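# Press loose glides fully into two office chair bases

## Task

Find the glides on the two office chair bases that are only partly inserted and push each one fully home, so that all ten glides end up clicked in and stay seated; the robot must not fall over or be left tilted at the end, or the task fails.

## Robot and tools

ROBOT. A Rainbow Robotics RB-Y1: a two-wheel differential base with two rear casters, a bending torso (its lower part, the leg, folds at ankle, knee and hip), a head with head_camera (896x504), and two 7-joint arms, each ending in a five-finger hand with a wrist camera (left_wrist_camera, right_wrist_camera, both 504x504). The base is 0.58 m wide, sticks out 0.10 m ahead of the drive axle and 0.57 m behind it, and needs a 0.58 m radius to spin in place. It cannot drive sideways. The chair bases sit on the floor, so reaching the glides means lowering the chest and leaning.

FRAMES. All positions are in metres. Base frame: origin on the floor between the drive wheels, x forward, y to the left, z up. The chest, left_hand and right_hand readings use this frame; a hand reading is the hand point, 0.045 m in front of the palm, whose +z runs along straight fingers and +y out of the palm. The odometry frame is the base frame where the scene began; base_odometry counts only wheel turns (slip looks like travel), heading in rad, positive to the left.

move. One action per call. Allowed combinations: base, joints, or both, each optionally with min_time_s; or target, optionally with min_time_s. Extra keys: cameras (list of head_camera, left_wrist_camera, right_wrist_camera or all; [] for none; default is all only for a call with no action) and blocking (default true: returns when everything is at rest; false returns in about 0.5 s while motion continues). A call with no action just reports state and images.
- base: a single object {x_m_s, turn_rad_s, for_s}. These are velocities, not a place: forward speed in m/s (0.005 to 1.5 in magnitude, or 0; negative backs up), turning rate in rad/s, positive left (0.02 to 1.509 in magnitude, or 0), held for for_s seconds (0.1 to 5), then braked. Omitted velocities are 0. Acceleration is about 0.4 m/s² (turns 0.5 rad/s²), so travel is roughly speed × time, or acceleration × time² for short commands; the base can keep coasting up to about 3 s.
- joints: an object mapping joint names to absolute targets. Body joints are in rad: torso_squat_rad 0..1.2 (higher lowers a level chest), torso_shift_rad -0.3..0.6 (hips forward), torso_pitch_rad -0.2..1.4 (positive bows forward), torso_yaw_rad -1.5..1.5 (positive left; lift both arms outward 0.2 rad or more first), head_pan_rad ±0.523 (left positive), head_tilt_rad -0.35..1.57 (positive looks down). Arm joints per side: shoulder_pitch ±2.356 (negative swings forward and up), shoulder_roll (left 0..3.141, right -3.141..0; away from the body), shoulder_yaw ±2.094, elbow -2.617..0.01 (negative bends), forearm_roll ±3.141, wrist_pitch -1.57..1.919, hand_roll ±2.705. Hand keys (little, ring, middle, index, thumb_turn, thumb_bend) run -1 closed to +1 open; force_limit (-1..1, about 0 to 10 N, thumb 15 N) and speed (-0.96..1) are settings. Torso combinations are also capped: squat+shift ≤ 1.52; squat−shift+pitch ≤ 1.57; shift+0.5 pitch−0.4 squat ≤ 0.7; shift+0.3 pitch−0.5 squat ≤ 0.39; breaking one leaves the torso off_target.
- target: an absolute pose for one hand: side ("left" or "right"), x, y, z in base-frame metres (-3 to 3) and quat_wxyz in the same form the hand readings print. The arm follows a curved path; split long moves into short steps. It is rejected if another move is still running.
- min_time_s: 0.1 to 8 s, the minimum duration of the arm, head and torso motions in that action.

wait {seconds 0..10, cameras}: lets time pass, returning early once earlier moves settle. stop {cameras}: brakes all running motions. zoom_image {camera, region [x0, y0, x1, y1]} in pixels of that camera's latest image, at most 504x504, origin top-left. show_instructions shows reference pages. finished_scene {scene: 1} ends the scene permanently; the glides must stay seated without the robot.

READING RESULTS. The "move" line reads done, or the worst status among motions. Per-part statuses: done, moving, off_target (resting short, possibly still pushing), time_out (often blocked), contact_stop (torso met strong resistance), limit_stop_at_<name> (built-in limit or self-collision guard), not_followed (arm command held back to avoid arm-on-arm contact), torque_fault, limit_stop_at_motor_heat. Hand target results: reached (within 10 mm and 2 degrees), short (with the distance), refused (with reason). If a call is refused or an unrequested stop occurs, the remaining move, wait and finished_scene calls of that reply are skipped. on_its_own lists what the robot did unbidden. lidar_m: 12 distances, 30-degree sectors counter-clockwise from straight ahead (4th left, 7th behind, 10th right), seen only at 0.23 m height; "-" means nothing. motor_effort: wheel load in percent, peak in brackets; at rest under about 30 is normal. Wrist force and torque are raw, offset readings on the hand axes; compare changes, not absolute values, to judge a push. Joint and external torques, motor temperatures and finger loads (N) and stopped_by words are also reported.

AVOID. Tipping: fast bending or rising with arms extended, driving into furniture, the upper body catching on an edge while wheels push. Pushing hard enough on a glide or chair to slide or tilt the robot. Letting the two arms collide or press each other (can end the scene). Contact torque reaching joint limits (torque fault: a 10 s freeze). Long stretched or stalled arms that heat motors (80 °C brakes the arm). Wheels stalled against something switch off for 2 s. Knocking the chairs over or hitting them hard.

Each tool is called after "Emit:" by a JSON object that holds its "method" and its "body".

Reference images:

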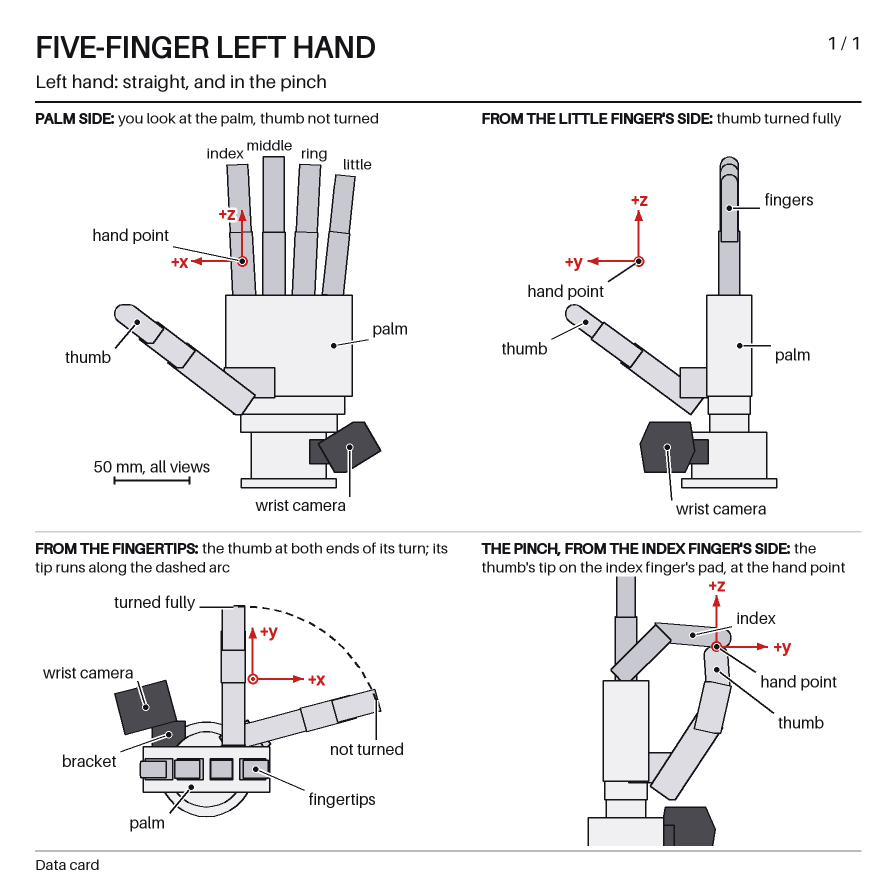

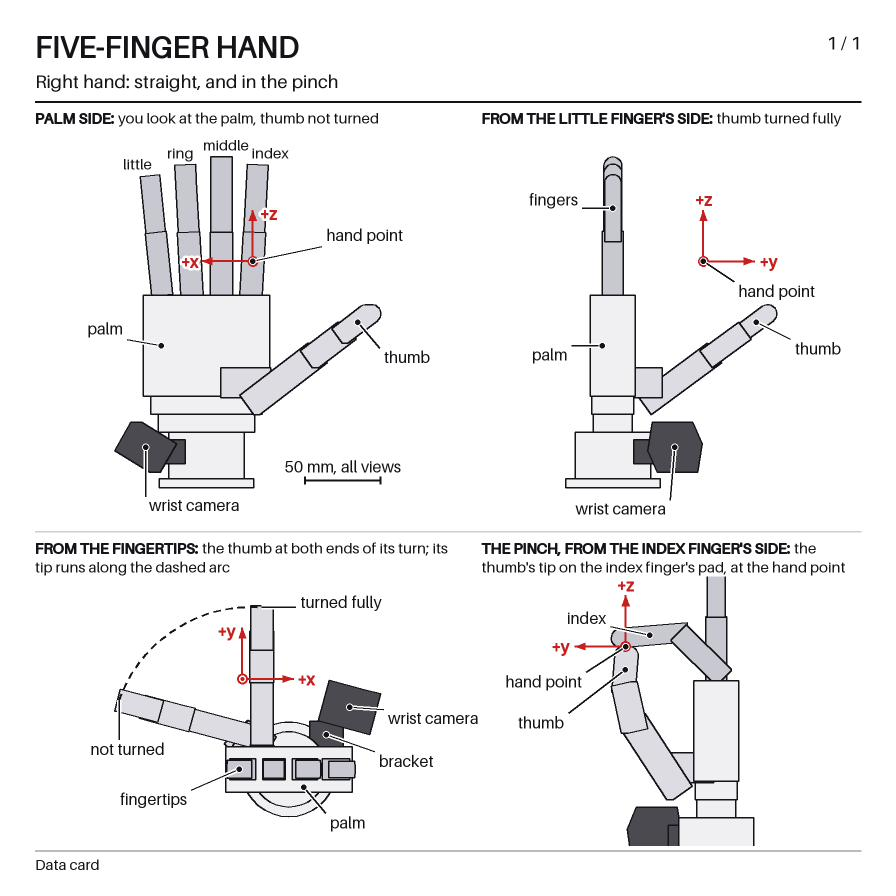

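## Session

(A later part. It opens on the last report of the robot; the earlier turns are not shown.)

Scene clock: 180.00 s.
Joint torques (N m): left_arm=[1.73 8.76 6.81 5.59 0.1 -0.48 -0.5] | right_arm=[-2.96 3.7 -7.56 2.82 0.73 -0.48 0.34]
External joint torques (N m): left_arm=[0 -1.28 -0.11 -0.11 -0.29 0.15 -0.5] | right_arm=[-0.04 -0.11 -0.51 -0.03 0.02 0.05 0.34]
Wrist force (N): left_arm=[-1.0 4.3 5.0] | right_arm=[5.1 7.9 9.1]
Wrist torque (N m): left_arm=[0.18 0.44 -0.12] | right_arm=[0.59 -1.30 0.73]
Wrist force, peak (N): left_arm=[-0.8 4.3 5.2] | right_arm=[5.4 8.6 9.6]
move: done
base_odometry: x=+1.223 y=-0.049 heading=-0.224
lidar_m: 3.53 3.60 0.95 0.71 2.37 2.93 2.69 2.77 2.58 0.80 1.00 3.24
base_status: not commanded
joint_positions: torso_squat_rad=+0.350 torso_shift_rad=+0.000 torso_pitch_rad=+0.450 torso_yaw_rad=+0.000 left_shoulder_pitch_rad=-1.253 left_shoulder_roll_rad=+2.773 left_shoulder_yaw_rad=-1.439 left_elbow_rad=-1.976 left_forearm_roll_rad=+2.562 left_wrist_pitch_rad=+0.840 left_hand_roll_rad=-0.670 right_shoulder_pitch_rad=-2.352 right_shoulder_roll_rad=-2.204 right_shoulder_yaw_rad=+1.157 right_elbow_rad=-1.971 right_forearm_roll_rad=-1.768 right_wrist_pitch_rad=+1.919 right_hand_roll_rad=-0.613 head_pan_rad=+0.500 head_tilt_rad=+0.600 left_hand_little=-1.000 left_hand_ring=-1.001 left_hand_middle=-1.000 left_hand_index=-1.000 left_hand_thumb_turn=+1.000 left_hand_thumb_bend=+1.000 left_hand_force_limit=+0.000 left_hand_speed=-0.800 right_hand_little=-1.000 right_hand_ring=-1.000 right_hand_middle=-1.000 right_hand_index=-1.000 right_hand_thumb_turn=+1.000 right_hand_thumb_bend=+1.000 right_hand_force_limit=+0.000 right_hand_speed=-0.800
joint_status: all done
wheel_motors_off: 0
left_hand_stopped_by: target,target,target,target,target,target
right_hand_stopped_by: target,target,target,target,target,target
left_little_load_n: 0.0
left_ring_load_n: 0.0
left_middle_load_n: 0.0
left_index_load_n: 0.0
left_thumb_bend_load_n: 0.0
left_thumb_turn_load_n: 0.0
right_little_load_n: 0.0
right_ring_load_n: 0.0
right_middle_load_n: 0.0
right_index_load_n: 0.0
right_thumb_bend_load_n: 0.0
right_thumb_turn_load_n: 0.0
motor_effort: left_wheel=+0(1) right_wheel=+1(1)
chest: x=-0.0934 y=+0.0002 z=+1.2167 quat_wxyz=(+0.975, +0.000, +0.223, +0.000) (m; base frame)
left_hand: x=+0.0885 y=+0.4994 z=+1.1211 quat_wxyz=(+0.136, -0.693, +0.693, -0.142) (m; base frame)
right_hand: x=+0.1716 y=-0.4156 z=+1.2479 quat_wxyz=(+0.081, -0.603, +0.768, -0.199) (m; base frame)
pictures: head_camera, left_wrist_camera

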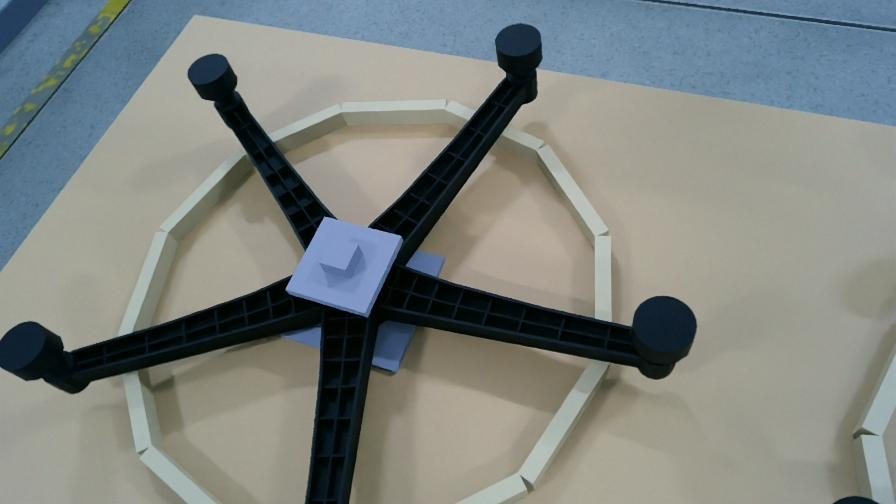

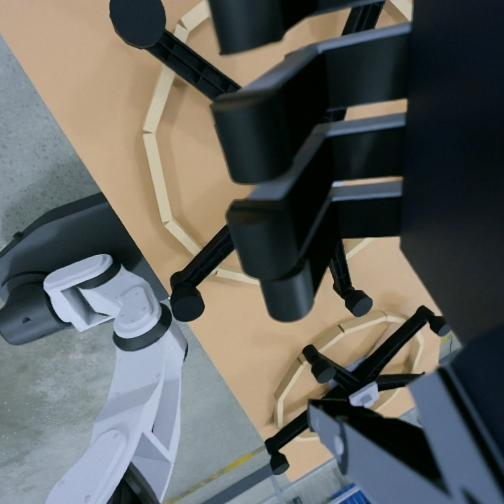

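Emit:
{"method": "move", "body": {"target": {"side": "left", "x": 0.06, "y": 0.545, "z": 0.93, "quat_wxyz": [0, -0.7071, 0.7071, 0]}, "min_time_s": 1.5, "cameras": ["head_camera", "left_wrist_camera"]}}

Emit:
{"method": "zoom_image", "body": {"camera": "left_wrist_camera", "region": [200, 0, 420, 220]}}

Scene clock: 183.73 s.
Joint torques (N m): left_arm=[-3.09 16.64 3.78 4.78 -0.13 -0.43 -0.1] | right_arm=[-3.18 3.7 -7.75 2.85 0.83 -0.49 0.28]
External joint torques (N m): left_arm=[0.28 -1.67 -0.93 0.58 -0.16 -0.38 -0.1] | right_arm=[-0.26 -0.1 -0.7 0.01 0.12 0.03 0.27]
Wrist force (N): left_arm=[-1.1 1.7 5.3] | right_arm=[5.6 7.9 9.6]
Wrist torque (N m): left_arm=[-0.02 0.46 0.06] | right_arm=[0.53 -1.39 0.76]
Wrist force, peak (N): left_arm=[-0.8 4.4 5.1] | right_arm=[5.3 8.4 10.0]
move: done
base_odometry: x=+1.223 y=-0.049 heading=-0.224
lidar_m: 3.53 3.60 0.95 0.71 2.38 2.93 2.70 2.78 2.56 0.79 1.01 3.24
base_status: not commanded
joint_positions: torso_squat_rad=+0.350 torso_shift_rad=+0.000 torso_pitch_rad=+0.450 torso_yaw_rad=+0.000 left_shoulder_pitch_rad=-0.896 left_shoulder_roll_rad=+2.112 left_shoulder_yaw_rad=-1.464 left_elbow_rad=-1.654 left_forearm_roll_rad=+2.280 left_wrist_pitch_rad=+0.670 left_hand_roll_rad=-0.476 right_shoulder_pitch_rad=-2.352 right_shoulder_roll_rad=-2.204 right_shoulder_yaw_rad=+1.157 right_elbow_rad=-1.971 right_forearm_roll_rad=-1.768 right_wrist_pitch_rad=+1.919 right_hand_roll_rad=-0.613 head_pan_rad=+0.500 head_tilt_rad=+0.600 left_hand_little=-1.000 left_hand_ring=-1.001 left_hand_middle=-1.000 left_hand_index=-1.000 left_hand_thumb_turn=+1.000 left_hand_thumb_bend=+1.000 left_hand_force_limit=+0.000 left_hand_speed=-0.800 right_hand_little=-1.000 right_hand_ring=-1.000 right_hand_middle=-1.000 right_hand_index=-1.000 right_hand_thumb_turn=+1.000 right_hand_thumb_bend=+1.000 right_hand_force_limit=+0.000 right_hand_speed=-0.800
joint_status: all done
wheel_motors_off: 0
left_hand_stopped_by: target,target,target,target,target,target
right_hand_stopped_by: target,target,target,target,target,target
left_little_load_n: 0.0
left_ring_load_n: 0.5
left_middle_load_n: 0.0
left_index_load_n: 0.0
left_thumb_bend_load_n: 0.0
left_thumb_turn_load_n: 0.0
right_little_load_n: 0.0
right_ring_load_n: 0.0
right_middle_load_n: 0.0
right_index_load_n: 0.0
right_thumb_bend_load_n: 0.0
right_thumb_turn_load_n: 0.0
motor_effort: left_wheel=+0(1) right_wheel=+1(1)
chest: x=-0.0934 y=+0.0002 z=+1.2167 quat_wxyz=(+0.975, +0.000, +0.223, +0.000) (m; base frame)
left_hand: x=+0.0602 y=+0.5449 z=+0.9300 quat_wxyz=(+0.000, -0.707, +0.707, +0.000) (m; base frame)
left_hand_status: reached (checked arc, planned for 1.5 s): 0 mm and 0.0 deg off.
right_hand: x=+0.1716 y=-0.4156 z=+1.2479 quat_wxyz=(+0.081, -0.603, +0.768, -0.199) (m; base frame)
pictures: head_camera, left_wrist_camera

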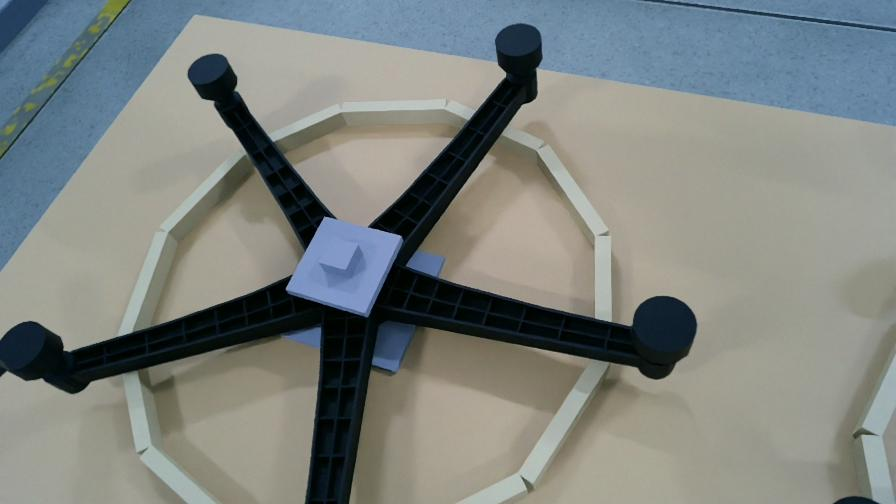

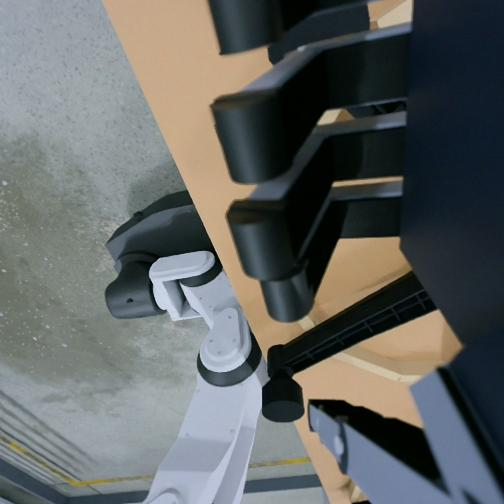

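Scaled by 2.291 from the camera's 504x504 image, which has a finer 720x720 frame.

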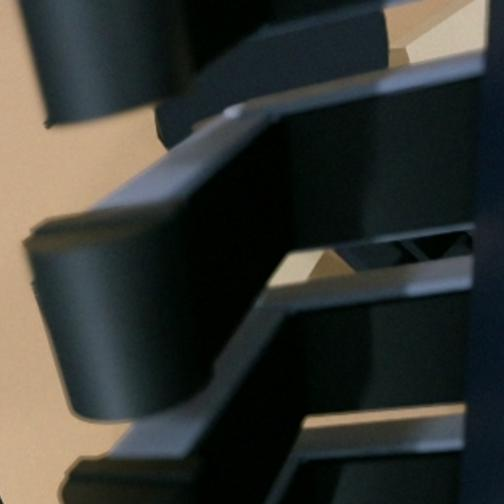

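Emit:
{"method": "move", "body": {"target": {"side": "left", "x": 0.046, "y": 0.562, "z": 0.86, "quat_wxyz": [0, -0.7071, 0.7071, 0]}, "min_time_s": 1, "cameras": ["left_wrist_camera"]}}

Emit:
{"method": "zoom_image", "body": {"camera": "left_wrist_camera", "region": [200, 0, 420, 220]}}

Emit:
{"method": "move", "body": {"target": {"side": "left", "x": 0.046, "y": 0.562, "z": 0.848, "quat_wxyz": [0, -0.7071, 0.7071, 0]}, "min_time_s": 0.6}}

Emit:
{"method": "move", "body": {"target": {"side": "left", "x": 0.046, "y": 0.562, "z": 0.840, "quat_wxyz": [0, -0.7071, 0.7071, 0]}, "min_time_s": 0.6}}

Scene clock: 186.60 s.
Joint torques (N m): left_arm=[-3.12 16.76 2.61 4.25 0.14 -0.2 -0.32] | right_arm=[-3.08 3.69 -7.84 2.68 0.71 -0.43 0.22]
External joint torques (N m): left_arm=[0.34 -2.81 -0.87 0.16 0.12 -0.15 -0.32] | right_arm=[-0.16 -0.11 -0.79 -0.16 -0.01 0.09 0.22]
Wrist force (N): left_arm=[-0.7 1.9 5.4] | right_arm=[5.4 7.8 9.2]
Wrist torque (N m): left_arm=[-0.02 0.37 -0.02] | right_arm=[0.52 -1.38 0.73]
Wrist force, peak (N): left_arm=[-0.8 2.1 5.9] | right_arm=[6.1 8.3 9.5]
move: done
base_odometry: x=+1.223 y=-0.049 heading=-0.224
lidar_m: 3.53 3.59 0.94 0.70 2.38 2.92 2.70 2.78 2.57 0.80 1.01 3.23
base_status: not commanded
joint_positions: torso_squat_rad=+0.350 torso_shift_rad=+0.000 torso_pitch_rad=+0.450 torso_yaw_rad=+0.000 left_shoulder_pitch_rad=-0.846 left_shoulder_roll_rad=+1.913 left_shoulder_yaw_rad=-1.567 left_elbow_rad=-1.483 left_forearm_roll_rad=+2.394 left_wrist_pitch_rad=+0.540 left_hand_roll_rad=-0.621 right_shoulder_pitch_rad=-2.352 right_shoulder_roll_rad=-2.204 right_shoulder_yaw_rad=+1.157 right_elbow_rad=-1.971 right_forearm_roll_rad=-1.768 right_wrist_pitch_rad=+1.919 right_hand_roll_rad=-0.613 head_pan_rad=+0.500 head_tilt_rad=+0.600 left_hand_little=-1.000 left_hand_ring=-1.001 left_hand_middle=-1.000 left_hand_index=-1.000 left_hand_thumb_turn=+1.000 left_hand_thumb_bend=+1.000 left_hand_force_limit=+0.000 left_hand_speed=-0.800 right_hand_little=-1.000 right_hand_ring=-1.000 right_hand_middle=-1.000 right_hand_index=-1.000 right_hand_thumb_turn=+1.000 right_hand_thumb_bend=+1.000 right_hand_force_limit=+0.000 right_hand_speed=-0.800
joint_status: all done
wheel_motors_off: 0
left_hand_stopped_by: target,target,target,target,target,target
right_hand_stopped_by: target,target,target,target,target,target
left_little_load_n: 0.0
left_ring_load_n: 0.0
left_middle_load_n: 0.0
left_index_load_n: 0.0
left_thumb_bend_load_n: 0.0
left_thumb_turn_load_n: 0.0
right_little_load_n: 0.5
right_ring_load_n: 0.0
right_middle_load_n: 0.0
right_index_load_n: 0.0
right_thumb_bend_load_n: 0.0
right_thumb_turn_load_n: 0.0
motor_effort: left_wheel=+0(1) right_wheel=+1(2)
chest: x=-0.0934 y=+0.0002 z=+1.2167 quat_wxyz=(+0.975, +0.000, +0.223, +0.000) (m; base frame)
left_hand: x=+0.0464 y=+0.5619 z=+0.8601 quat_wxyz=(+0.001, -0.707, +0.707, +0.001) (m; base frame)
left_hand_status: reached (checked arc, planned for 1.0 s): 0 mm and 0.1 deg off.
right_hand: x=+0.1716 y=-0.4156 z=+1.2479 quat_wxyz=(+0.081, -0.603, +0.768, -0.199) (m; base frame)
pictures: left_wrist_camera

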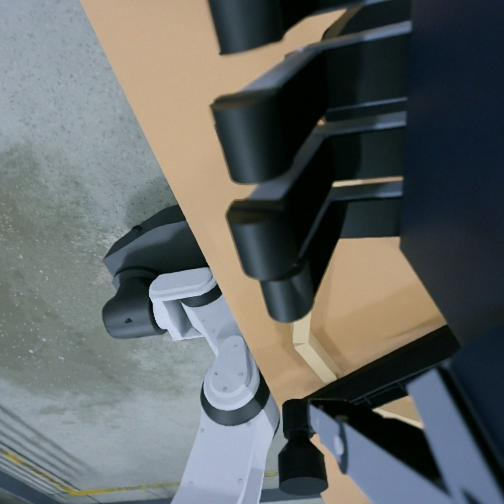

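Scaled by 2.291 from the camera's 504x504 image, which has a finer 720x720 frame.

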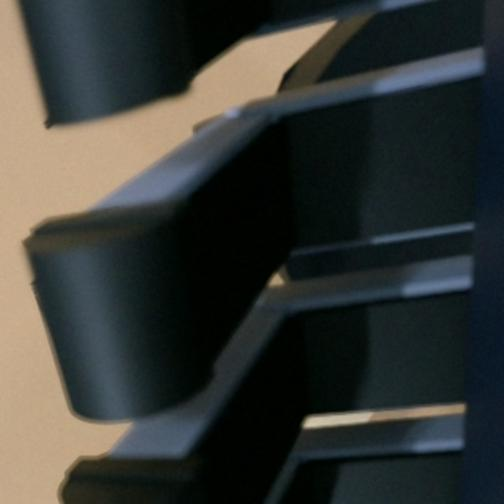

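Scene clock: 187.53 s.
Joint torques (N m): left_arm=[-2.71 16.64 1.69 4.64 0.3 -0.51 -0.43] | right_arm=[-3.13 3.55 -7.73 2.74 0.77 -0.42 0.25]
External joint torques (N m): left_arm=[0.83 -3.04 -1.65 0.6 0.28 -0.45 -0.43] | right_arm=[-0.21 -0.25 -0.68 -0.11 0.05 0.11 0.25]
Wrist force (N): left_arm=[-0.7 2.1 5.4] | right_arm=[5.5 8.1 9.3]
Wrist torque (N m): left_arm=[0.01 0.37 -0.04] | right_arm=[0.59 -1.37 0.77]
Wrist force, peak (N): left_arm=[-1.0 1.9 5.5] | right_arm=[5.6 8.2 9.8]
move: done
base_odometry: x=+1.223 y=-0.049 heading=-0.224
lidar_m: 3.53 3.60 0.94 0.69 2.37 2.94 2.71 2.76 2.59 0.80 1.00 3.23
base_status: not commanded
joint_positions: torso_squat_rad=+0.350 torso_shift_rad=+0.000 torso_pitch_rad=+0.450 torso_yaw_rad=+0.000 left_shoulder_pitch_rad=-0.839 left_shoulder_roll_rad=+1.878 left_shoulder_yaw_rad=-1.574 left_elbow_rad=-1.457 left_forearm_roll_rad=+2.404 left_wrist_pitch_rad=+0.523 left_hand_roll_rad=-0.632 right_shoulder_pitch_rad=-2.352 right_shoulder_roll_rad=-2.204 right_shoulder_yaw_rad=+1.157 right_elbow_rad=-1.971 right_forearm_roll_rad=-1.768 right_wrist_pitch_rad=+1.919 right_hand_roll_rad=-0.613 head_pan_rad=+0.500 head_tilt_rad=+0.600 left_hand_little=-1.000 left_hand_ring=-1.001 left_hand_middle=-1.000 left_hand_index=-1.000 left_hand_thumb_turn=+1.000 left_hand_thumb_bend=+1.000 left_hand_force_limit=+0.000 left_hand_speed=-0.800 right_hand_little=-1.000 right_hand_ring=-1.000 right_hand_middle=-1.000 right_hand_index=-1.000 right_hand_thumb_turn=+1.000 right_hand_thumb_bend=+1.000 right_hand_force_limit=+0.000 right_hand_speed=-0.800
joint_status: all done
wheel_motors_off: 0
left_hand_stopped_by: target,target,target,target,target,target
right_hand_stopped_by: target,target,target,target,target,target
left_little_load_n: 0.0
left_ring_load_n: 0.0
left_middle_load_n: 0.0
left_index_load_n: 0.0
left_thumb_bend_load_n: -0.5
left_thumb_turn_load_n: 0.0
right_little_load_n: 0.5
right_ring_load_n: 0.5
right_middle_load_n: 0.0
right_index_load_n: 0.0
right_thumb_bend_load_n: 0.0
right_thumb_turn_load_n: 0.0
motor_effort: left_wheel=+0(1) right_wheel=+1(1)
chest: x=-0.0934 y=+0.0002 z=+1.2167 quat_wxyz=(+0.975, +0.000, +0.223, +0.000) (m; base frame)
left_hand: x=+0.0462 y=+0.5617 z=+0.8485 quat_wxyz=(+0.000, -0.707, +0.707, +0.000) (m; base frame)
left_hand_status: reached (checked arc, planned for 0.6 s): 1 mm and 0.1 deg off.
right_hand: x=+0.1716 y=-0.4156 z=+1.2479 quat_wxyz=(+0.081, -0.603, +0.768, -0.199) (m; base frame)
pictures: none

Scene clock: 188.47 s.
Joint torques (N m): left_arm=[-2.86 16.71 2.2 4.39 0.19 -0.5 -0.38] | right_arm=[-2.97 3.64 -7.87 2.83 0.73 -0.4 0.34]
External joint torques (N m): left_arm=[0.75 -3.06 -1.05 0.37 0.17 -0.44 -0.38] | right_arm=[-0.05 -0.16 -0.82 -0.01 0.01 0.12 0.34]
Wrist force (N): left_arm=[-1.0 2.5 3.8] | right_arm=[5.5 8.5 9.3]
Wrist torque (N m): left_arm=[0.06 0.37 -0.07] | right_arm=[0.67 -1.37 0.78]
Wrist force, peak (N): left_arm=[-1.0 2.0 5.4] | right_arm=[5.4 8.2 9.8]
move: done
base_odometry: x=+1.223 y=-0.049 heading=-0.224
lidar_m: 3.54 3.61 0.94 0.71 2.38 2.93 2.70 2.76 2.55 0.80 0.99 3.22
base_status: not commanded
joint_positions: torso_squat_rad=+0.350 torso_shift_rad=+0.000 torso_pitch_rad=+0.450 torso_yaw_rad=+0.000 left_shoulder_pitch_rad=-0.833 left_shoulder_roll_rad=+1.852 left_shoulder_yaw_rad=-1.578 left_elbow_rad=-1.435 left_forearm_roll_rad=+2.413 left_wrist_pitch_rad=+0.514 left_hand_roll_rad=-0.641 right_shoulder_pitch_rad=-2.352 right_shoulder_roll_rad=-2.204 right_shoulder_yaw_rad=+1.157 right_elbow_rad=-1.971 right_forearm_roll_rad=-1.768 right_wrist_pitch_rad=+1.919 right_hand_roll_rad=-0.613 head_pan_rad=+0.500 head_tilt_rad=+0.600 left_hand_little=-1.000 left_hand_ring=-1.001 left_hand_middle=-1.000 left_hand_index=-1.000 left_hand_thumb_turn=+1.000 left_hand_thumb_bend=+1.000 left_hand_force_limit=+0.000 left_hand_speed=-0.800 right_hand_little=-1.000 right_hand_ring=-1.000 right_hand_middle=-1.000 right_hand_index=-1.000 right_hand_thumb_turn=+1.000 right_hand_thumb_bend=+1.000 right_hand_force_limit=+0.000 right_hand_speed=-0.800
joint_status: all done
wheel_motors_off: 0
left_hand_stopped_by: target,target,target,target,target,target
right_hand_stopped_by: target,target,target,target,target,target
left_little_load_n: 0.0
left_ring_load_n: -0.5
left_middle_load_n: 0.0
left_index_load_n: 0.0
left_thumb_bend_load_n: 0.0
left_thumb_turn_load_n: 0.0
right_little_load_n: 0.0
right_ring_load_n: 0.0
right_middle_load_n: 0.5
right_index_load_n: 0.0
right_thumb_bend_load_n: 0.0
right_thumb_turn_load_n: -0.5
motor_effort: left_wheel=+0(1) right_wheel=+1(2)
chest: x=-0.0934 y=+0.0002 z=+1.2167 quat_wxyz=(+0.975, +0.000, +0.223, +0.000) (m; base frame)
left_hand: x=+0.0462 y=+0.5618 z=+0.8403 quat_wxyz=(+0.000, -0.707, +0.707, +0.000) (m; base frame)
left_hand_status: reached (checked arc, planned for 0.6 s): 0 mm and 0.1 deg off.
right_hand: x=+0.1716 y=-0.4156 z=+1.2479 quat_wxyz=(+0.081, -0.603, +0.768, -0.199) (m; base frame)
pictures: none

Emit:
{"method": "move", "body": {"target": {"side": "left", "x": 0.046, "y": 0.562, "z": 0.834, "quat_wxyz": [0, -0.7071, 0.7071, 0]}, "min_time_s": 0.6}}

Emit:
{"method": "move", "body": {"target": {"side": "left", "x": 0.046, "y": 0.562, "z": 0.830, "quat_wxyz": [0, -0.7071, 0.7071, 0]}, "min_time_s": 0.6}}

Emit:
{"method": "move", "body": {"target": {"side": "left", "x": 0.046, "y": 0.562, "z": 0.840, "quat_wxyz": [0, -0.7071, 0.7071, 0]}, "min_time_s": 0.6}}

Scene clock: 189.63 s.
Joint torques (N m): left_arm=[-2.42 4.53 1.47 3.19 0.24 -3.98 -0.48] | right_arm=[-3.04 3.63 -7.73 2.78 0.75 -0.46 0.34]
External joint torques (N m): left_arm=[1.22 -15.33 -1.72 -0.86 0.22 -3.92 -0.48] | right_arm=[-0.12 -0.19 -0.68 -0.05 0.04 0.07 0.34]
Wrist force (N): left_arm=[6.6 9.0 -41.2] | right_arm=[5.4 8.0 9.3]
Wrist torque (N m): left_arm=[1.55 -0.91 0.06] | right_arm=[0.57 -1.36 0.77]
Wrist force, peak (N): left_arm=[6.7 9.1 -42.3] | right_arm=[5.6 8.5 9.6]
move: done
base_odometry: x=+1.223 y=-0.049 heading=-0.224
lidar_m: 3.53 3.60 0.94 0.70 2.37 2.93 2.71 2.76 2.57 0.79 1.01 3.22
base_status: not commanded
joint_positions: torso_squat_rad=+0.350 torso_shift_rad=+0.000 torso_pitch_rad=+0.450 torso_yaw_rad=+0.000 left_shoulder_pitch_rad=-0.829 left_shoulder_roll_rad=+1.835 left_shoulder_yaw_rad=-1.580 left_elbow_rad=-1.418 left_forearm_roll_rad=+2.420 left_wrist_pitch_rad=+0.508 left_hand_roll_rad=-0.648 right_shoulder_pitch_rad=-2.352 right_shoulder_roll_rad=-2.204 right_shoulder_yaw_rad=+1.157 right_elbow_rad=-1.971 right_forearm_roll_rad=-1.768 right_wrist_pitch_rad=+1.919 right_hand_roll_rad=-0.613 head_pan_rad=+0.500 head_tilt_rad=+0.600 left_hand_little=-1.000 left_hand_ring=-1.001 left_hand_middle=-1.001 left_hand_index=-1.000 left_hand_thumb_turn=+1.000 left_hand_thumb_bend=+1.000 left_hand_force_limit=+0.000 left_hand_speed=-0.800 right_hand_little=-1.000 right_hand_ring=-1.000 right_hand_middle=-1.000 right_hand_index=-1.000 right_hand_thumb_turn=+1.000 right_hand_thumb_bend=+1.000 right_hand_force_limit=+0.000 right_hand_speed=-0.800
joint_status: all done
wheel_motors_off: 0
left_hand_stopped_by: target,target,target,target,target,target
right_hand_stopped_by: target,target,target,target,target,target
left_little_load_n: 0.0
left_ring_load_n: -4.5
left_middle_load_n: -7.5
left_index_load_n: 0.0
left_thumb_bend_load_n: 0.0
left_thumb_turn_load_n: 0.0
right_little_load_n: 0.0
right_ring_load_n: 0.0
right_middle_load_n: 0.0
right_index_load_n: 0.0
right_thumb_bend_load_n: 0.0
right_thumb_turn_load_n: 0.0
motor_effort: left_wheel=+0(1) right_wheel=+1(1)
chest: x=-0.0936 y=-0.0004 z=+1.2167 quat_wxyz=(+0.975, +0.001, +0.223, +0.000) (m; base frame)
left_hand: x=+0.0462 y=+0.5631 z=+0.8361 quat_wxyz=(+0.002, -0.707, +0.707, +0.001) (m; base frame)
left_hand_status: reached (checked arc, planned for 0.6 s): 2 mm and 0.3 deg off.
right_hand: x=+0.1713 y=-0.4162 z=+1.2476 quat_wxyz=(+0.081, -0.603, +0.768, -0.198) (m; base frame)
pictures: none

Scene clock: 190.57 s.
Joint torques (N m): left_arm=[-0.33 -7.78 -0.42 3.74 -0.52 -8.12 -0.76] | right_arm=[-3.02 3.72 -7.82 2.74 0.79 -0.45 0.29]
External joint torques (N m): left_arm=[3.35 -27.72 -3.57 -0.34 -0.54 -8.05 -0.76] | right_arm=[-0.11 -0.13 -0.78 -0.08 0.08 0.08 0.29]
Wrist force (N): left_arm=[17.5 13.7 -87.8] | right_arm=[5.9 8.1 9.3]
Wrist torque (N m): left_arm=[3.14 -2.19 0.36] | right_arm=[0.60 -1.44 0.76]
Wrist force, peak (N): left_arm=[17.9 13.8 -89.2] | right_arm=[5.6 8.6 9.7]
move: done
base_odometry: x=+1.223 y=-0.049 heading=-0.224
lidar_m: 3.54 3.60 0.95 0.71 2.38 2.92 2.71 2.78 2.55 0.79 1.01 3.23
base_status: not commanded
joint_positions: torso_squat_rad=+0.350 torso_shift_rad=-0.001 torso_pitch_rad=+0.449 torso_yaw_rad=+0.001 left_shoulder_pitch_rad=-0.825 left_shoulder_roll_rad=+1.821 left_shoulder_yaw_rad=-1.580 left_elbow_rad=-1.402 left_forearm_roll_rad=+2.429 left_wrist_pitch_rad=+0.507 left_hand_roll_rad=-0.656 right_shoulder_pitch_rad=-2.352 right_shoulder_roll_rad=-2.204 right_shoulder_yaw_rad=+1.157 right_elbow_rad=-1.971 right_forearm_roll_rad=-1.768 right_wrist_pitch_rad=+1.919 right_hand_roll_rad=-0.613 head_pan_rad=+0.500 head_tilt_rad=+0.600 left_hand_little=-1.000 left_hand_ring=-1.002 left_hand_middle=-1.002 left_hand_index=-1.000 left_hand_thumb_turn=+1.000 left_hand_thumb_bend=+1.000 left_hand_force_limit=+0.000 left_hand_speed=-0.800 right_hand_little=-1.000 right_hand_ring=-1.000 right_hand_middle=-1.000 right_hand_index=-1.000 right_hand_thumb_turn=+1.000 right_hand_thumb_bend=+1.000 right_hand_force_limit=+0.000 right_hand_speed=-0.800
joint_status: all done
wheel_motors_off: 0
left_hand_stopped_by: target,target,target,target,target,target
right_hand_stopped_by: target,target,target,target,target,target
left_little_load_n: 0.0
left_ring_load_n: -8.5
left_middle_load_n: -14.5
left_index_load_n: 0.0
left_thumb_bend_load_n: 0.0
left_thumb_turn_load_n: 0.0
right_little_load_n: 0.0
right_ring_load_n: 0.0
right_middle_load_n: 0.0
right_index_load_n: 0.0
right_thumb_bend_load_n: 0.0
right_thumb_turn_load_n: 0.0
motor_effort: left_wheel=+0(1) right_wheel=+1(2)
chest: x=-0.0942 y=-0.0012 z=+1.2168 quat_wxyz=(+0.975, +0.001, +0.222, +0.000) (m; base frame)
left_hand: x=+0.0465 y=+0.5639 z=+0.8335 quat_wxyz=(+0.003, -0.708, +0.707, +0.001) (m; base frame)
left_hand_status: reached (checked arc, planned for 0.6 s): 4 mm and 0.4 deg off.
right_hand: x=+0.1708 y=-0.4171 z=+1.2473 quat_wxyz=(+0.082, -0.603, +0.768, -0.198) (m; base frame)
pictures: none

Scene clock: 191.50 s.
Joint torques (N m): left_arm=[-6.09 15.79 5.1 2.8 -0.26 -0.72 0.13] | right_arm=[-3.07 3.82 -7.85 2.75 0.75 -0.46 0.27]
External joint torques (N m): left_arm=[-2.46 -4.07 1.9 -1.26 -0.29 -0.67 0.13] | right_arm=[-0.15 0 -0.8 -0.09 0.03 0.07 0.27]
Wrist force (N): left_arm=[-0.8 4.0 -3.5] | right_arm=[5.1 8.4 9.7]
Wrist torque (N m): left_arm=[0.20 0.10 0.00] | right_arm=[0.61 -1.32 0.72]
Wrist force, peak (N): left_arm=[17.6 13.8 -88.0] | right_arm=[5.7 8.4 9.6]
move: done
base_odometry: x=+1.223 y=-0.049 heading=-0.224
lidar_m: 3.53 3.61 0.95 0.71 2.38 2.93 2.71 2.78 2.56 0.79 0.99 3.23
base_status: not commanded
joint_positions: torso_squat_rad=+0.350 torso_shift_rad=+0.000 torso_pitch_rad=+0.450 torso_yaw_rad=+0.000 left_shoulder_pitch_rad=-0.830 left_shoulder_roll_rad=+1.841 left_shoulder_yaw_rad=-1.578 left_elbow_rad=-1.418 left_forearm_roll_rad=+2.427 left_wrist_pitch_rad=+0.520 left_hand_roll_rad=-0.655 right_shoulder_pitch_rad=-2.352 right_shoulder_roll_rad=-2.204 right_shoulder_yaw_rad=+1.157 right_elbow_rad=-1.971 right_forearm_roll_rad=-1.768 right_wrist_pitch_rad=+1.919 right_hand_roll_rad=-0.613 head_pan_rad=+0.500 head_tilt_rad=+0.600 left_hand_little=-1.000 left_hand_ring=-1.001 left_hand_middle=-1.000 left_hand_index=-1.000 left_hand_thumb_turn=+1.000 left_hand_thumb_bend=+1.000 left_hand_force_limit=+0.000 left_hand_speed=-0.800 right_hand_little=-1.000 right_hand_ring=-1.000 right_hand_middle=-1.000 right_hand_index=-1.000 right_hand_thumb_turn=+1.000 right_hand_thumb_bend=+1.000 right_hand_force_limit=+0.000 right_hand_speed=-0.800
joint_status: all done
wheel_motors_off: 0
left_hand_stopped_by: target,target,target,target,target,target
right_hand_stopped_by: target,target,target,target,target,target
left_little_load_n: 0.0
left_ring_load_n: -1.0
left_middle_load_n: -1.5
left_index_load_n: 0.0
left_thumb_bend_load_n: 0.0
left_thumb_turn_load_n: 0.0
right_little_load_n: -0.5
right_ring_load_n: 0.0
right_middle_load_n: 0.0
right_index_load_n: 0.0
right_thumb_bend_load_n: 0.0
right_thumb_turn_load_n: 0.0
motor_effort: left_wheel=-1(1) right_wheel=+1(2)
chest: x=-0.0937 y=+0.0000 z=+1.2167 quat_wxyz=(+0.975, +0.000, +0.223, +0.000) (m; base frame)
left_hand: x=+0.0455 y=+0.5628 z=+0.8386 quat_wxyz=(-0.001, -0.707, +0.707, +0.000) (m; base frame)
left_hand_status: reached (checked arc, planned for 0.6 s): 2 mm and 0.1 deg off.
right_hand: x=+0.1713 y=-0.4158 z=+1.2479 quat_wxyz=(+0.081, -0.603, +0.768, -0.199) (m; base frame)
pictures: none

Emit:
{"method": "move", "body": {"target": {"side":"left","x":0.046,"y":0.58,"z":1.02,"quat_wxyz":[0,-0.7071,0.7071,0]}, "min_time_s": 1.5, "cameras": ["all"]}}

Scene clock: 194.20 s.
Joint torques (N m): left_arm=[-3.69 17.37 6.88 5.1 0.19 0.1 -0.24] | right_arm=[-3.17 3.72 -7.66 2.74 0.73 -0.45 0.34]
External joint torques (N m): left_arm=[-1.52 -0.86 1.93 -0.57 0.15 0.16 -0.24] | right_arm=[-0.25 -0.08 -0.61 -0.11 0.01 0.08 0.34]
Wrist force (N): left_arm=[-0.9 1.6 5.8] | right_arm=[5.4 8.2 9.8]
Wrist torque (N m): left_arm=[-0.06 0.42 -0.06] | right_arm=[0.58 -1.39 0.77]
Wrist force, peak (N): left_arm=[-0.6 1.5 6.1] | right_arm=[5.4 8.6 9.7]
move: done
base_odometry: x=+1.223 y=-0.049 heading=-0.224
lidar_m: 3.54 3.60 0.95 0.71 2.38 2.93 2.70 2.77 2.55 0.80 1.01 3.23
base_status: not commanded
joint_positions: torso_squat_rad=+0.350 torso_shift_rad=+0.000 torso_pitch_rad=+0.450 torso_yaw_rad=+0.000 left_shoulder_pitch_rad=-0.925 left_shoulder_roll_rad=+2.287 left_shoulder_yaw_rad=-1.433 left_elbow_rad=-1.547 left_forearm_roll_rad=+2.450 left_wrist_pitch_rad=+0.914 left_hand_roll_rad=-0.693 right_shoulder_pitch_rad=-2.352 right_shoulder_roll_rad=-2.204 right_shoulder_yaw_rad=+1.157 right_elbow_rad=-1.971 right_forearm_roll_rad=-1.768 right_wrist_pitch_rad=+1.919 right_hand_roll_rad=-0.613 head_pan_rad=+0.500 head_tilt_rad=+0.600 left_hand_little=-1.000 left_hand_ring=-1.001 left_hand_middle=-1.000 left_hand_index=-1.000 left_hand_thumb_turn=+1.000 left_hand_thumb_bend=+1.000 left_hand_force_limit=+0.000 left_hand_speed=-0.800 right_hand_little=-1.000 right_hand_ring=-1.000 right_hand_middle=-1.000 right_hand_index=-1.000 right_hand_thumb_turn=+1.000 right_hand_thumb_bend=+1.000 right_hand_force_limit=+0.000 right_hand_speed=-0.800
joint_status: all done
wheel_motors_off: 0
left_hand_stopped_by: target,target,target,target,target,target
right_hand_stopped_by: target,target,target,target,target,target
left_little_load_n: 0.0
left_ring_load_n: 0.0
left_middle_load_n: 0.0
left_index_load_n: 0.0
left_thumb_bend_load_n: 0.0
left_thumb_turn_load_n: 0.0
right_little_load_n: 0.0
right_ring_load_n: 0.0
right_middle_load_n: 0.0
right_index_load_n: 0.5
right_thumb_bend_load_n: 0.0
right_thumb_turn_load_n: 0.0
motor_effort: left_wheel=+0(1) right_wheel=+1(2)
chest: x=-0.0935 y=+0.0002 z=+1.2167 quat_wxyz=(+0.975, +0.000, +0.223, +0.000) (m; base frame)
left_hand: x=+0.0458 y=+0.5801 z=+1.0195 quat_wxyz=(+0.000, -0.707, +0.707, +0.000) (m; base frame)
left_hand_status: reached (checked arc, planned for 1.5 s): 1 mm and 0.0 deg off.
right_hand: x=+0.1715 y=-0.4156 z=+1.2479 quat_wxyz=(+0.081, -0.603, +0.768, -0.199) (m; base frame)
pictures: head_camera, left_wrist_camera, right_wrist_camera

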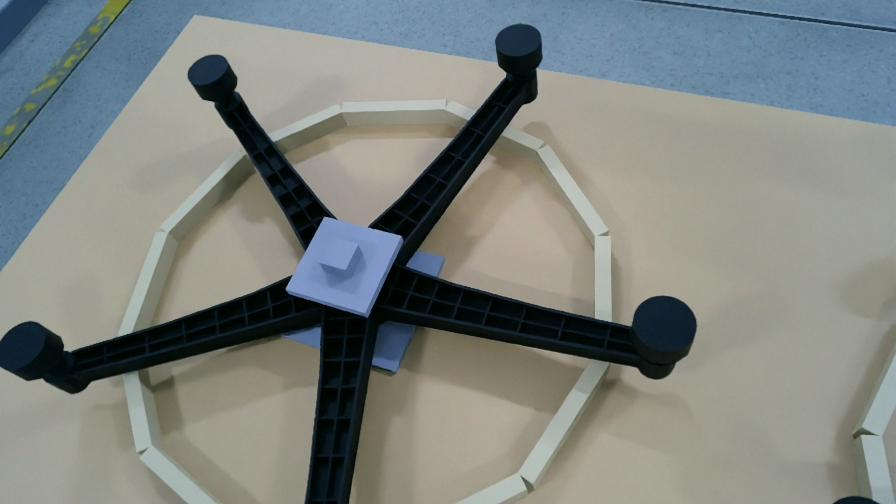

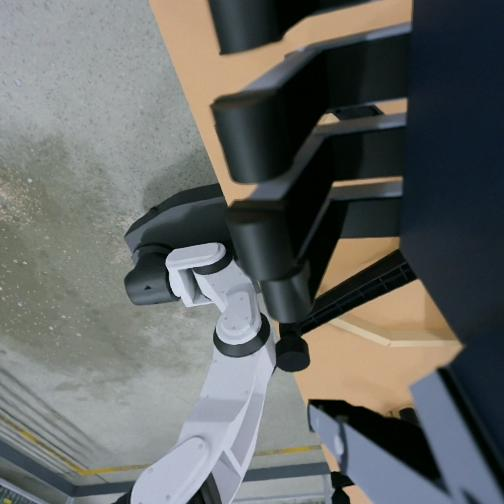

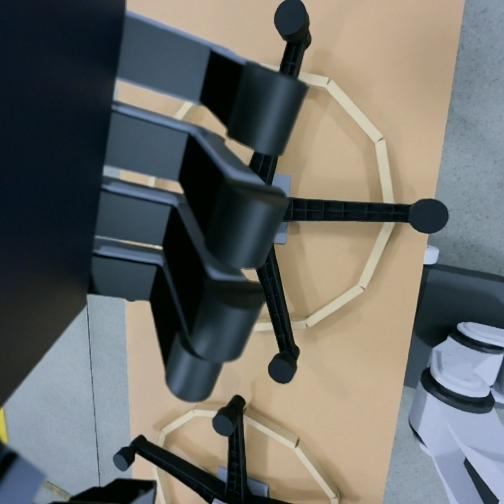

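Emit:
{"method": "zoom_image", "body": {"camera": "head_camera", "region": [150, 30, 270, 130]}}

Emit:
{"method": "zoom_image", "body": {"camera": "head_camera", "region": [460, 5, 580, 105]}}

Emit:
{"method": "zoom_image", "body": {"camera": "head_camera", "region": [600, 280, 720, 380]}}

Emit:
{"method": "zoom_image", "body": {"camera": "head_camera", "region": [0, 300, 120, 400]}}

Scaled by 4.200 from the camera's 896x504 image, which has a finer 1280x720 frame.

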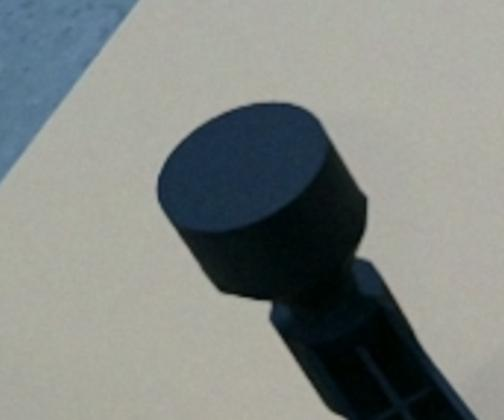

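Scaled by 4.200 from the camera's 896x504 image, which has a finer 1280x720 frame.

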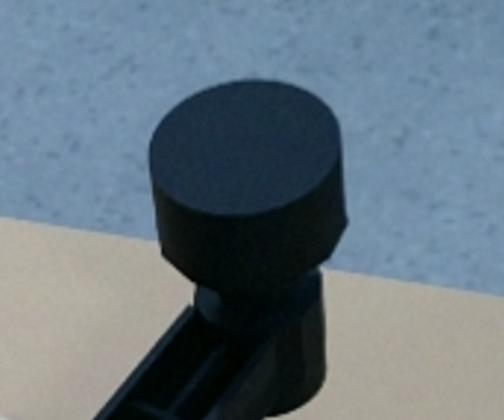

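Scaled by 4.200 from the camera's 896x504 image, which has a finer 1280x720 frame.

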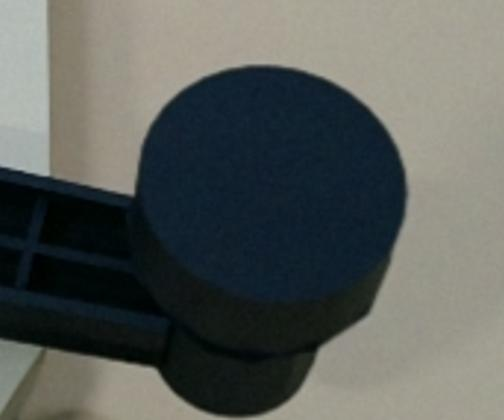

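Scaled by 4.200 from the camera's 896x504 image, which has a finer 1280x720 frame.

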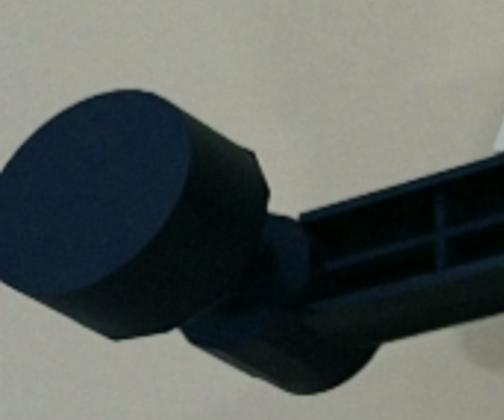

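Emit:
{"method": "move", "body": {"target": {"side":"left","x":0.05,"y":0.40,"z":1.0,"quat_wxyz":[0.5,-0.5,0.5,-0.5]}, "min_time_s": 2, "cameras": ["all"]}}

Scene clock: 197.47 s.
Joint torques (N m): left_arm=[3.7 5.59 3.86 0.72 0.24 -0.08 -0.16] | right_arm=[-2.97 3.62 -7.78 2.82 0.8 -0.43 0.3]
External joint torques (N m): left_arm=[-1.47 0.11 -1.07 -0.38 0.06 -0.24 -0.16] | right_arm=[-0.05 -0.19 -0.73 -0.02 0.08 0.09 0.3]
Wrist force (N): left_arm=[-0.6 4.9 4.7] | right_arm=[5.8 8.5 9.3]
Wrist torque (N m): left_arm=[0.21 0.40 -0.07] | right_arm=[0.66 -1.44 0.80]
Wrist force, peak (N): left_arm=[-0.7 4.9 5.1] | right_arm=[5.6 8.2 9.9]
move: short
base_odometry: x=+1.223 y=-0.049 heading=-0.224
lidar_m: 3.54 3.59 0.95 0.70 2.38 2.93 2.71 2.79 2.57 0.80 1.00 3.22
base_status: not commanded
joint_positions: torso_squat_rad=+0.350 torso_shift_rad=+0.000 torso_pitch_rad=+0.450 torso_yaw_rad=+0.000 left_shoulder_pitch_rad=-1.364 left_shoulder_roll_rad=+2.898 left_shoulder_yaw_rad=-2.094 left_elbow_rad=-2.516 left_forearm_roll_rad=+3.141 left_wrist_pitch_rad=+0.199 left_hand_roll_rad=-1.798 right_shoulder_pitch_rad=-2.352 right_shoulder_roll_rad=-2.204 right_shoulder_yaw_rad=+1.157 right_elbow_rad=-1.971 right_forearm_roll_rad=-1.768 right_wrist_pitch_rad=+1.919 right_hand_roll_rad=-0.613 head_pan_rad=+0.500 head_tilt_rad=+0.600 left_hand_little=-1.000 left_hand_ring=-1.001 left_hand_middle=-1.000 left_hand_index=-1.000 left_hand_thumb_turn=+1.000 left_hand_thumb_bend=+1.000 left_hand_force_limit=+0.000 left_hand_speed=-0.800 right_hand_little=-1.000 right_hand_ring=-1.000 right_hand_middle=-1.000 right_hand_index=-1.000 right_hand_thumb_turn=+1.000 right_hand_thumb_bend=+1.000 right_hand_force_limit=+0.000 right_hand_speed=-0.800
joint_status: all done
wheel_motors_off: 0
left_hand_stopped_by: target,target,target,target,target,target
right_hand_stopped_by: target,target,target,target,target,target
left_little_load_n: 0.0
left_ring_load_n: 0.0
left_middle_load_n: 0.0
left_index_load_n: 0.0
left_thumb_bend_load_n: 0.0
left_thumb_turn_load_n: -0.5
right_little_load_n: 0.0
right_ring_load_n: 0.0
right_middle_load_n: 0.0
right_index_load_n: 0.0
right_thumb_bend_load_n: 0.0
right_thumb_turn_load_n: 0.0
motor_effort: left_wheel=+0(1) right_wheel=+1(1)
chest: x=-0.0935 y=+0.0002 z=+1.2167 quat_wxyz=(+0.975, +0.000, +0.223, +0.000) (m; base frame)
left_hand: x=+0.0504 y=+0.4000 z=+1.0005 quat_wxyz=(+0.221, -0.624, +0.711, -0.237) (m; base frame)
left_hand_status: short (checked arc, as near as the solve gets, planned for 2.0 s): 1 mm and 52.6 deg off. The place is met; only the turn is off.
right_hand: x=+0.1715 y=-0.4156 z=+1.2479 quat_wxyz=(+0.081, -0.603, +0.768, -0.199) (m; base frame)
pictures: head_camera, left_wrist_camera, right_wrist_camera

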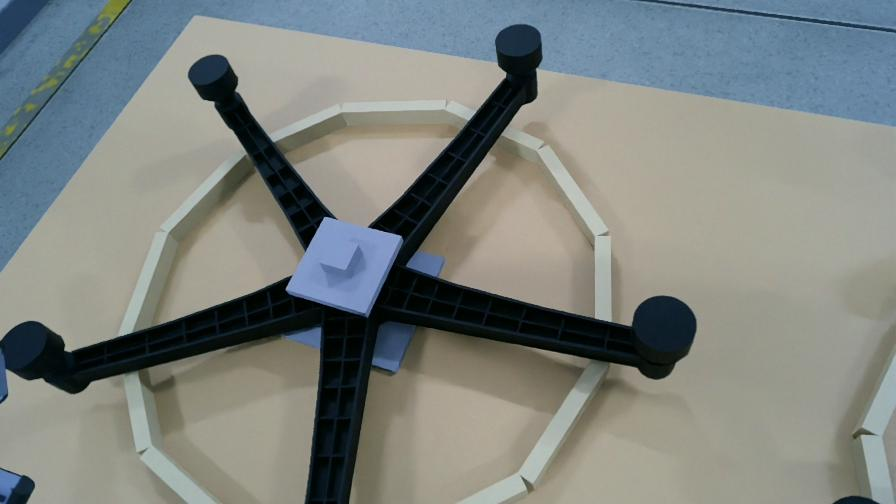

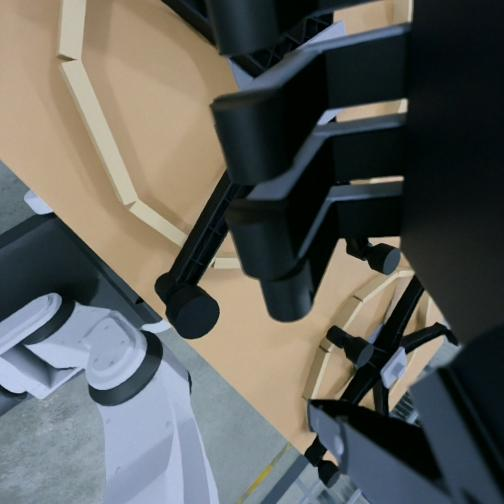

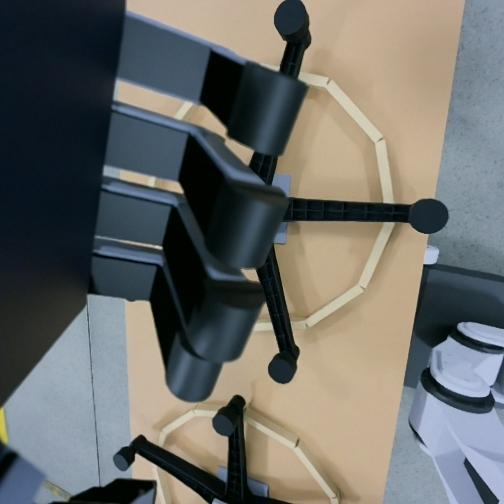

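Emit:
{"method": "move", "body": {"joints": {"left_shoulder_pitch_rad":-0.5,"left_shoulder_roll_rad":1.5,"left_shoulder_yaw_rad":0,"left_elbow_rad":-2.3,"left_forearm_roll_rad":0,"left_wrist_pitch_rad":0,"left_hand_roll_rad":0,"right_shoulder_pitch_rad":-0.5,"right_shoulder_roll_rad":-1.5,"right_shoulder_yaw_rad":0,"right_elbow_rad":-2.3,"right_forearm_roll_rad":0,"right_wrist_pitch_rad":0,"right_hand_roll_rad":0,"head_pan_rad":0,"head_tilt_rad":0.5}, "min_time_s": 3, "cameras": ["head_camera"]}}

Scene clock: 201.33 s.
Joint torques (N m): left_arm=[-9.3 8.56 12.02 -0.55 -0.14 -0.59 -0.02] | right_arm=[-8.37 -10.77 -12.21 -0.93 0.26 0.04 0.24]
External joint torques (N m): left_arm=[-0.02 -2.47 2.35 0.19 -0.19 -0.47 0.02] | right_arm=[0.85 1.09 -2.6 -0.19 0.26 0.17 0.2]
Wrist force (N): left_arm=[4.8 2.1 -0.1] | right_arm=[0.5 6.1 3.5]
Wrist torque (N m): left_arm=[0.30 -0.14 0.38] | right_arm=[0.77 -0.90 0.55]
Wrist force, peak (N): left_arm=[-0.7 4.9 5.0] | right_arm=[5.8 8.3 9.9]
move: done
base_odometry: x=+1.223 y=-0.049 heading=-0.224
lidar_m: 3.53 3.61 0.94 0.71 2.37 2.94 2.70 2.78 2.57 0.80 1.01 3.23
base_status: not commanded
joint_positions: torso_squat_rad=+0.350 torso_shift_rad=+0.000 torso_pitch_rad=+0.450 torso_yaw_rad=+0.000 left_shoulder_pitch_rad=-0.500 left_shoulder_roll_rad=+1.500 left_shoulder_yaw_rad=+0.000 left_elbow_rad=-2.300 left_forearm_roll_rad=+0.000 left_wrist_pitch_rad=+0.000 left_hand_roll_rad=+0.000 right_shoulder_pitch_rad=-0.500 right_shoulder_roll_rad=-1.500 right_shoulder_yaw_rad=+0.000 right_elbow_rad=-2.300 right_forearm_roll_rad=+0.000 right_wrist_pitch_rad=+0.000 right_hand_roll_rad=+0.000 head_pan_rad=+0.000 head_tilt_rad=+0.500 left_hand_little=-1.000 left_hand_ring=-1.001 left_hand_middle=-1.000 left_hand_index=-1.000 left_hand_thumb_turn=+1.000 left_hand_thumb_bend=+1.000 left_hand_force_limit=+0.000 left_hand_speed=-0.800 right_hand_little=-1.000 right_hand_ring=-1.000 right_hand_middle=-1.000 right_hand_index=-1.000 right_hand_thumb_turn=+1.000 right_hand_thumb_bend=+1.000 right_hand_force_limit=+0.000 right_hand_speed=-0.800
joint_status: all done
wheel_motors_off: 0
left_hand_stopped_by: target,target,target,target,target,target
right_hand_stopped_by: target,target,target,target,target,target
left_little_load_n: 0.0
left_ring_load_n: 0.0
left_middle_load_n: 0.0
left_index_load_n: 0.0
left_thumb_bend_load_n: 0.0
left_thumb_turn_load_n: 0.0
right_little_load_n: 0.0
right_ring_load_n: 0.0
right_middle_load_n: 0.0
right_index_load_n: 0.0
right_thumb_bend_load_n: 0.0
right_thumb_turn_load_n: 0.0
motor_effort: left_wheel=+0(1) right_wheel=+1(2)
chest: x=-0.0935 y=+0.0002 z=+1.2167 quat_wxyz=(+0.975, +0.000, +0.223, +0.000) (m; base frame)
left_hand: x=+0.4220 y=+0.1258 z=+1.2709 quat_wxyz=(+0.655, +0.272, +0.618, -0.339) (m; base frame)
right_hand: x=+0.4220 y=-0.1256 z=+1.2709 quat_wxyz=(+0.339, -0.618, -0.272, -0.655) (m; base frame)
pictures: head_camera

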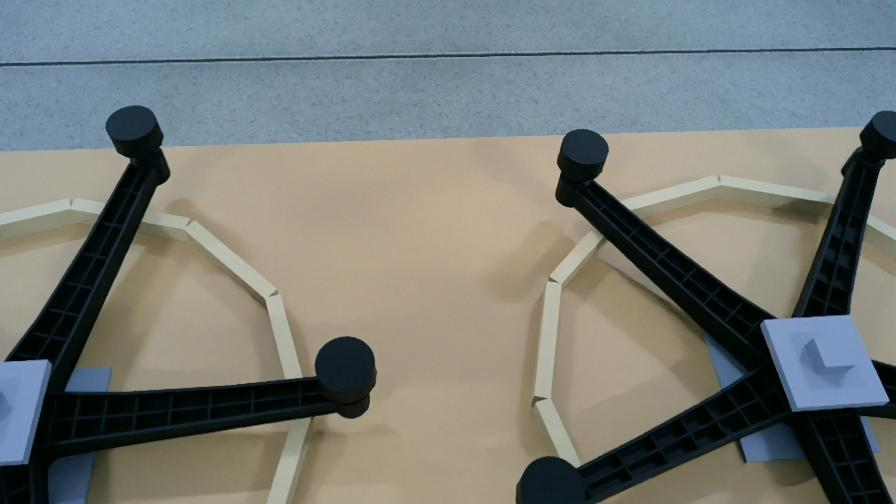

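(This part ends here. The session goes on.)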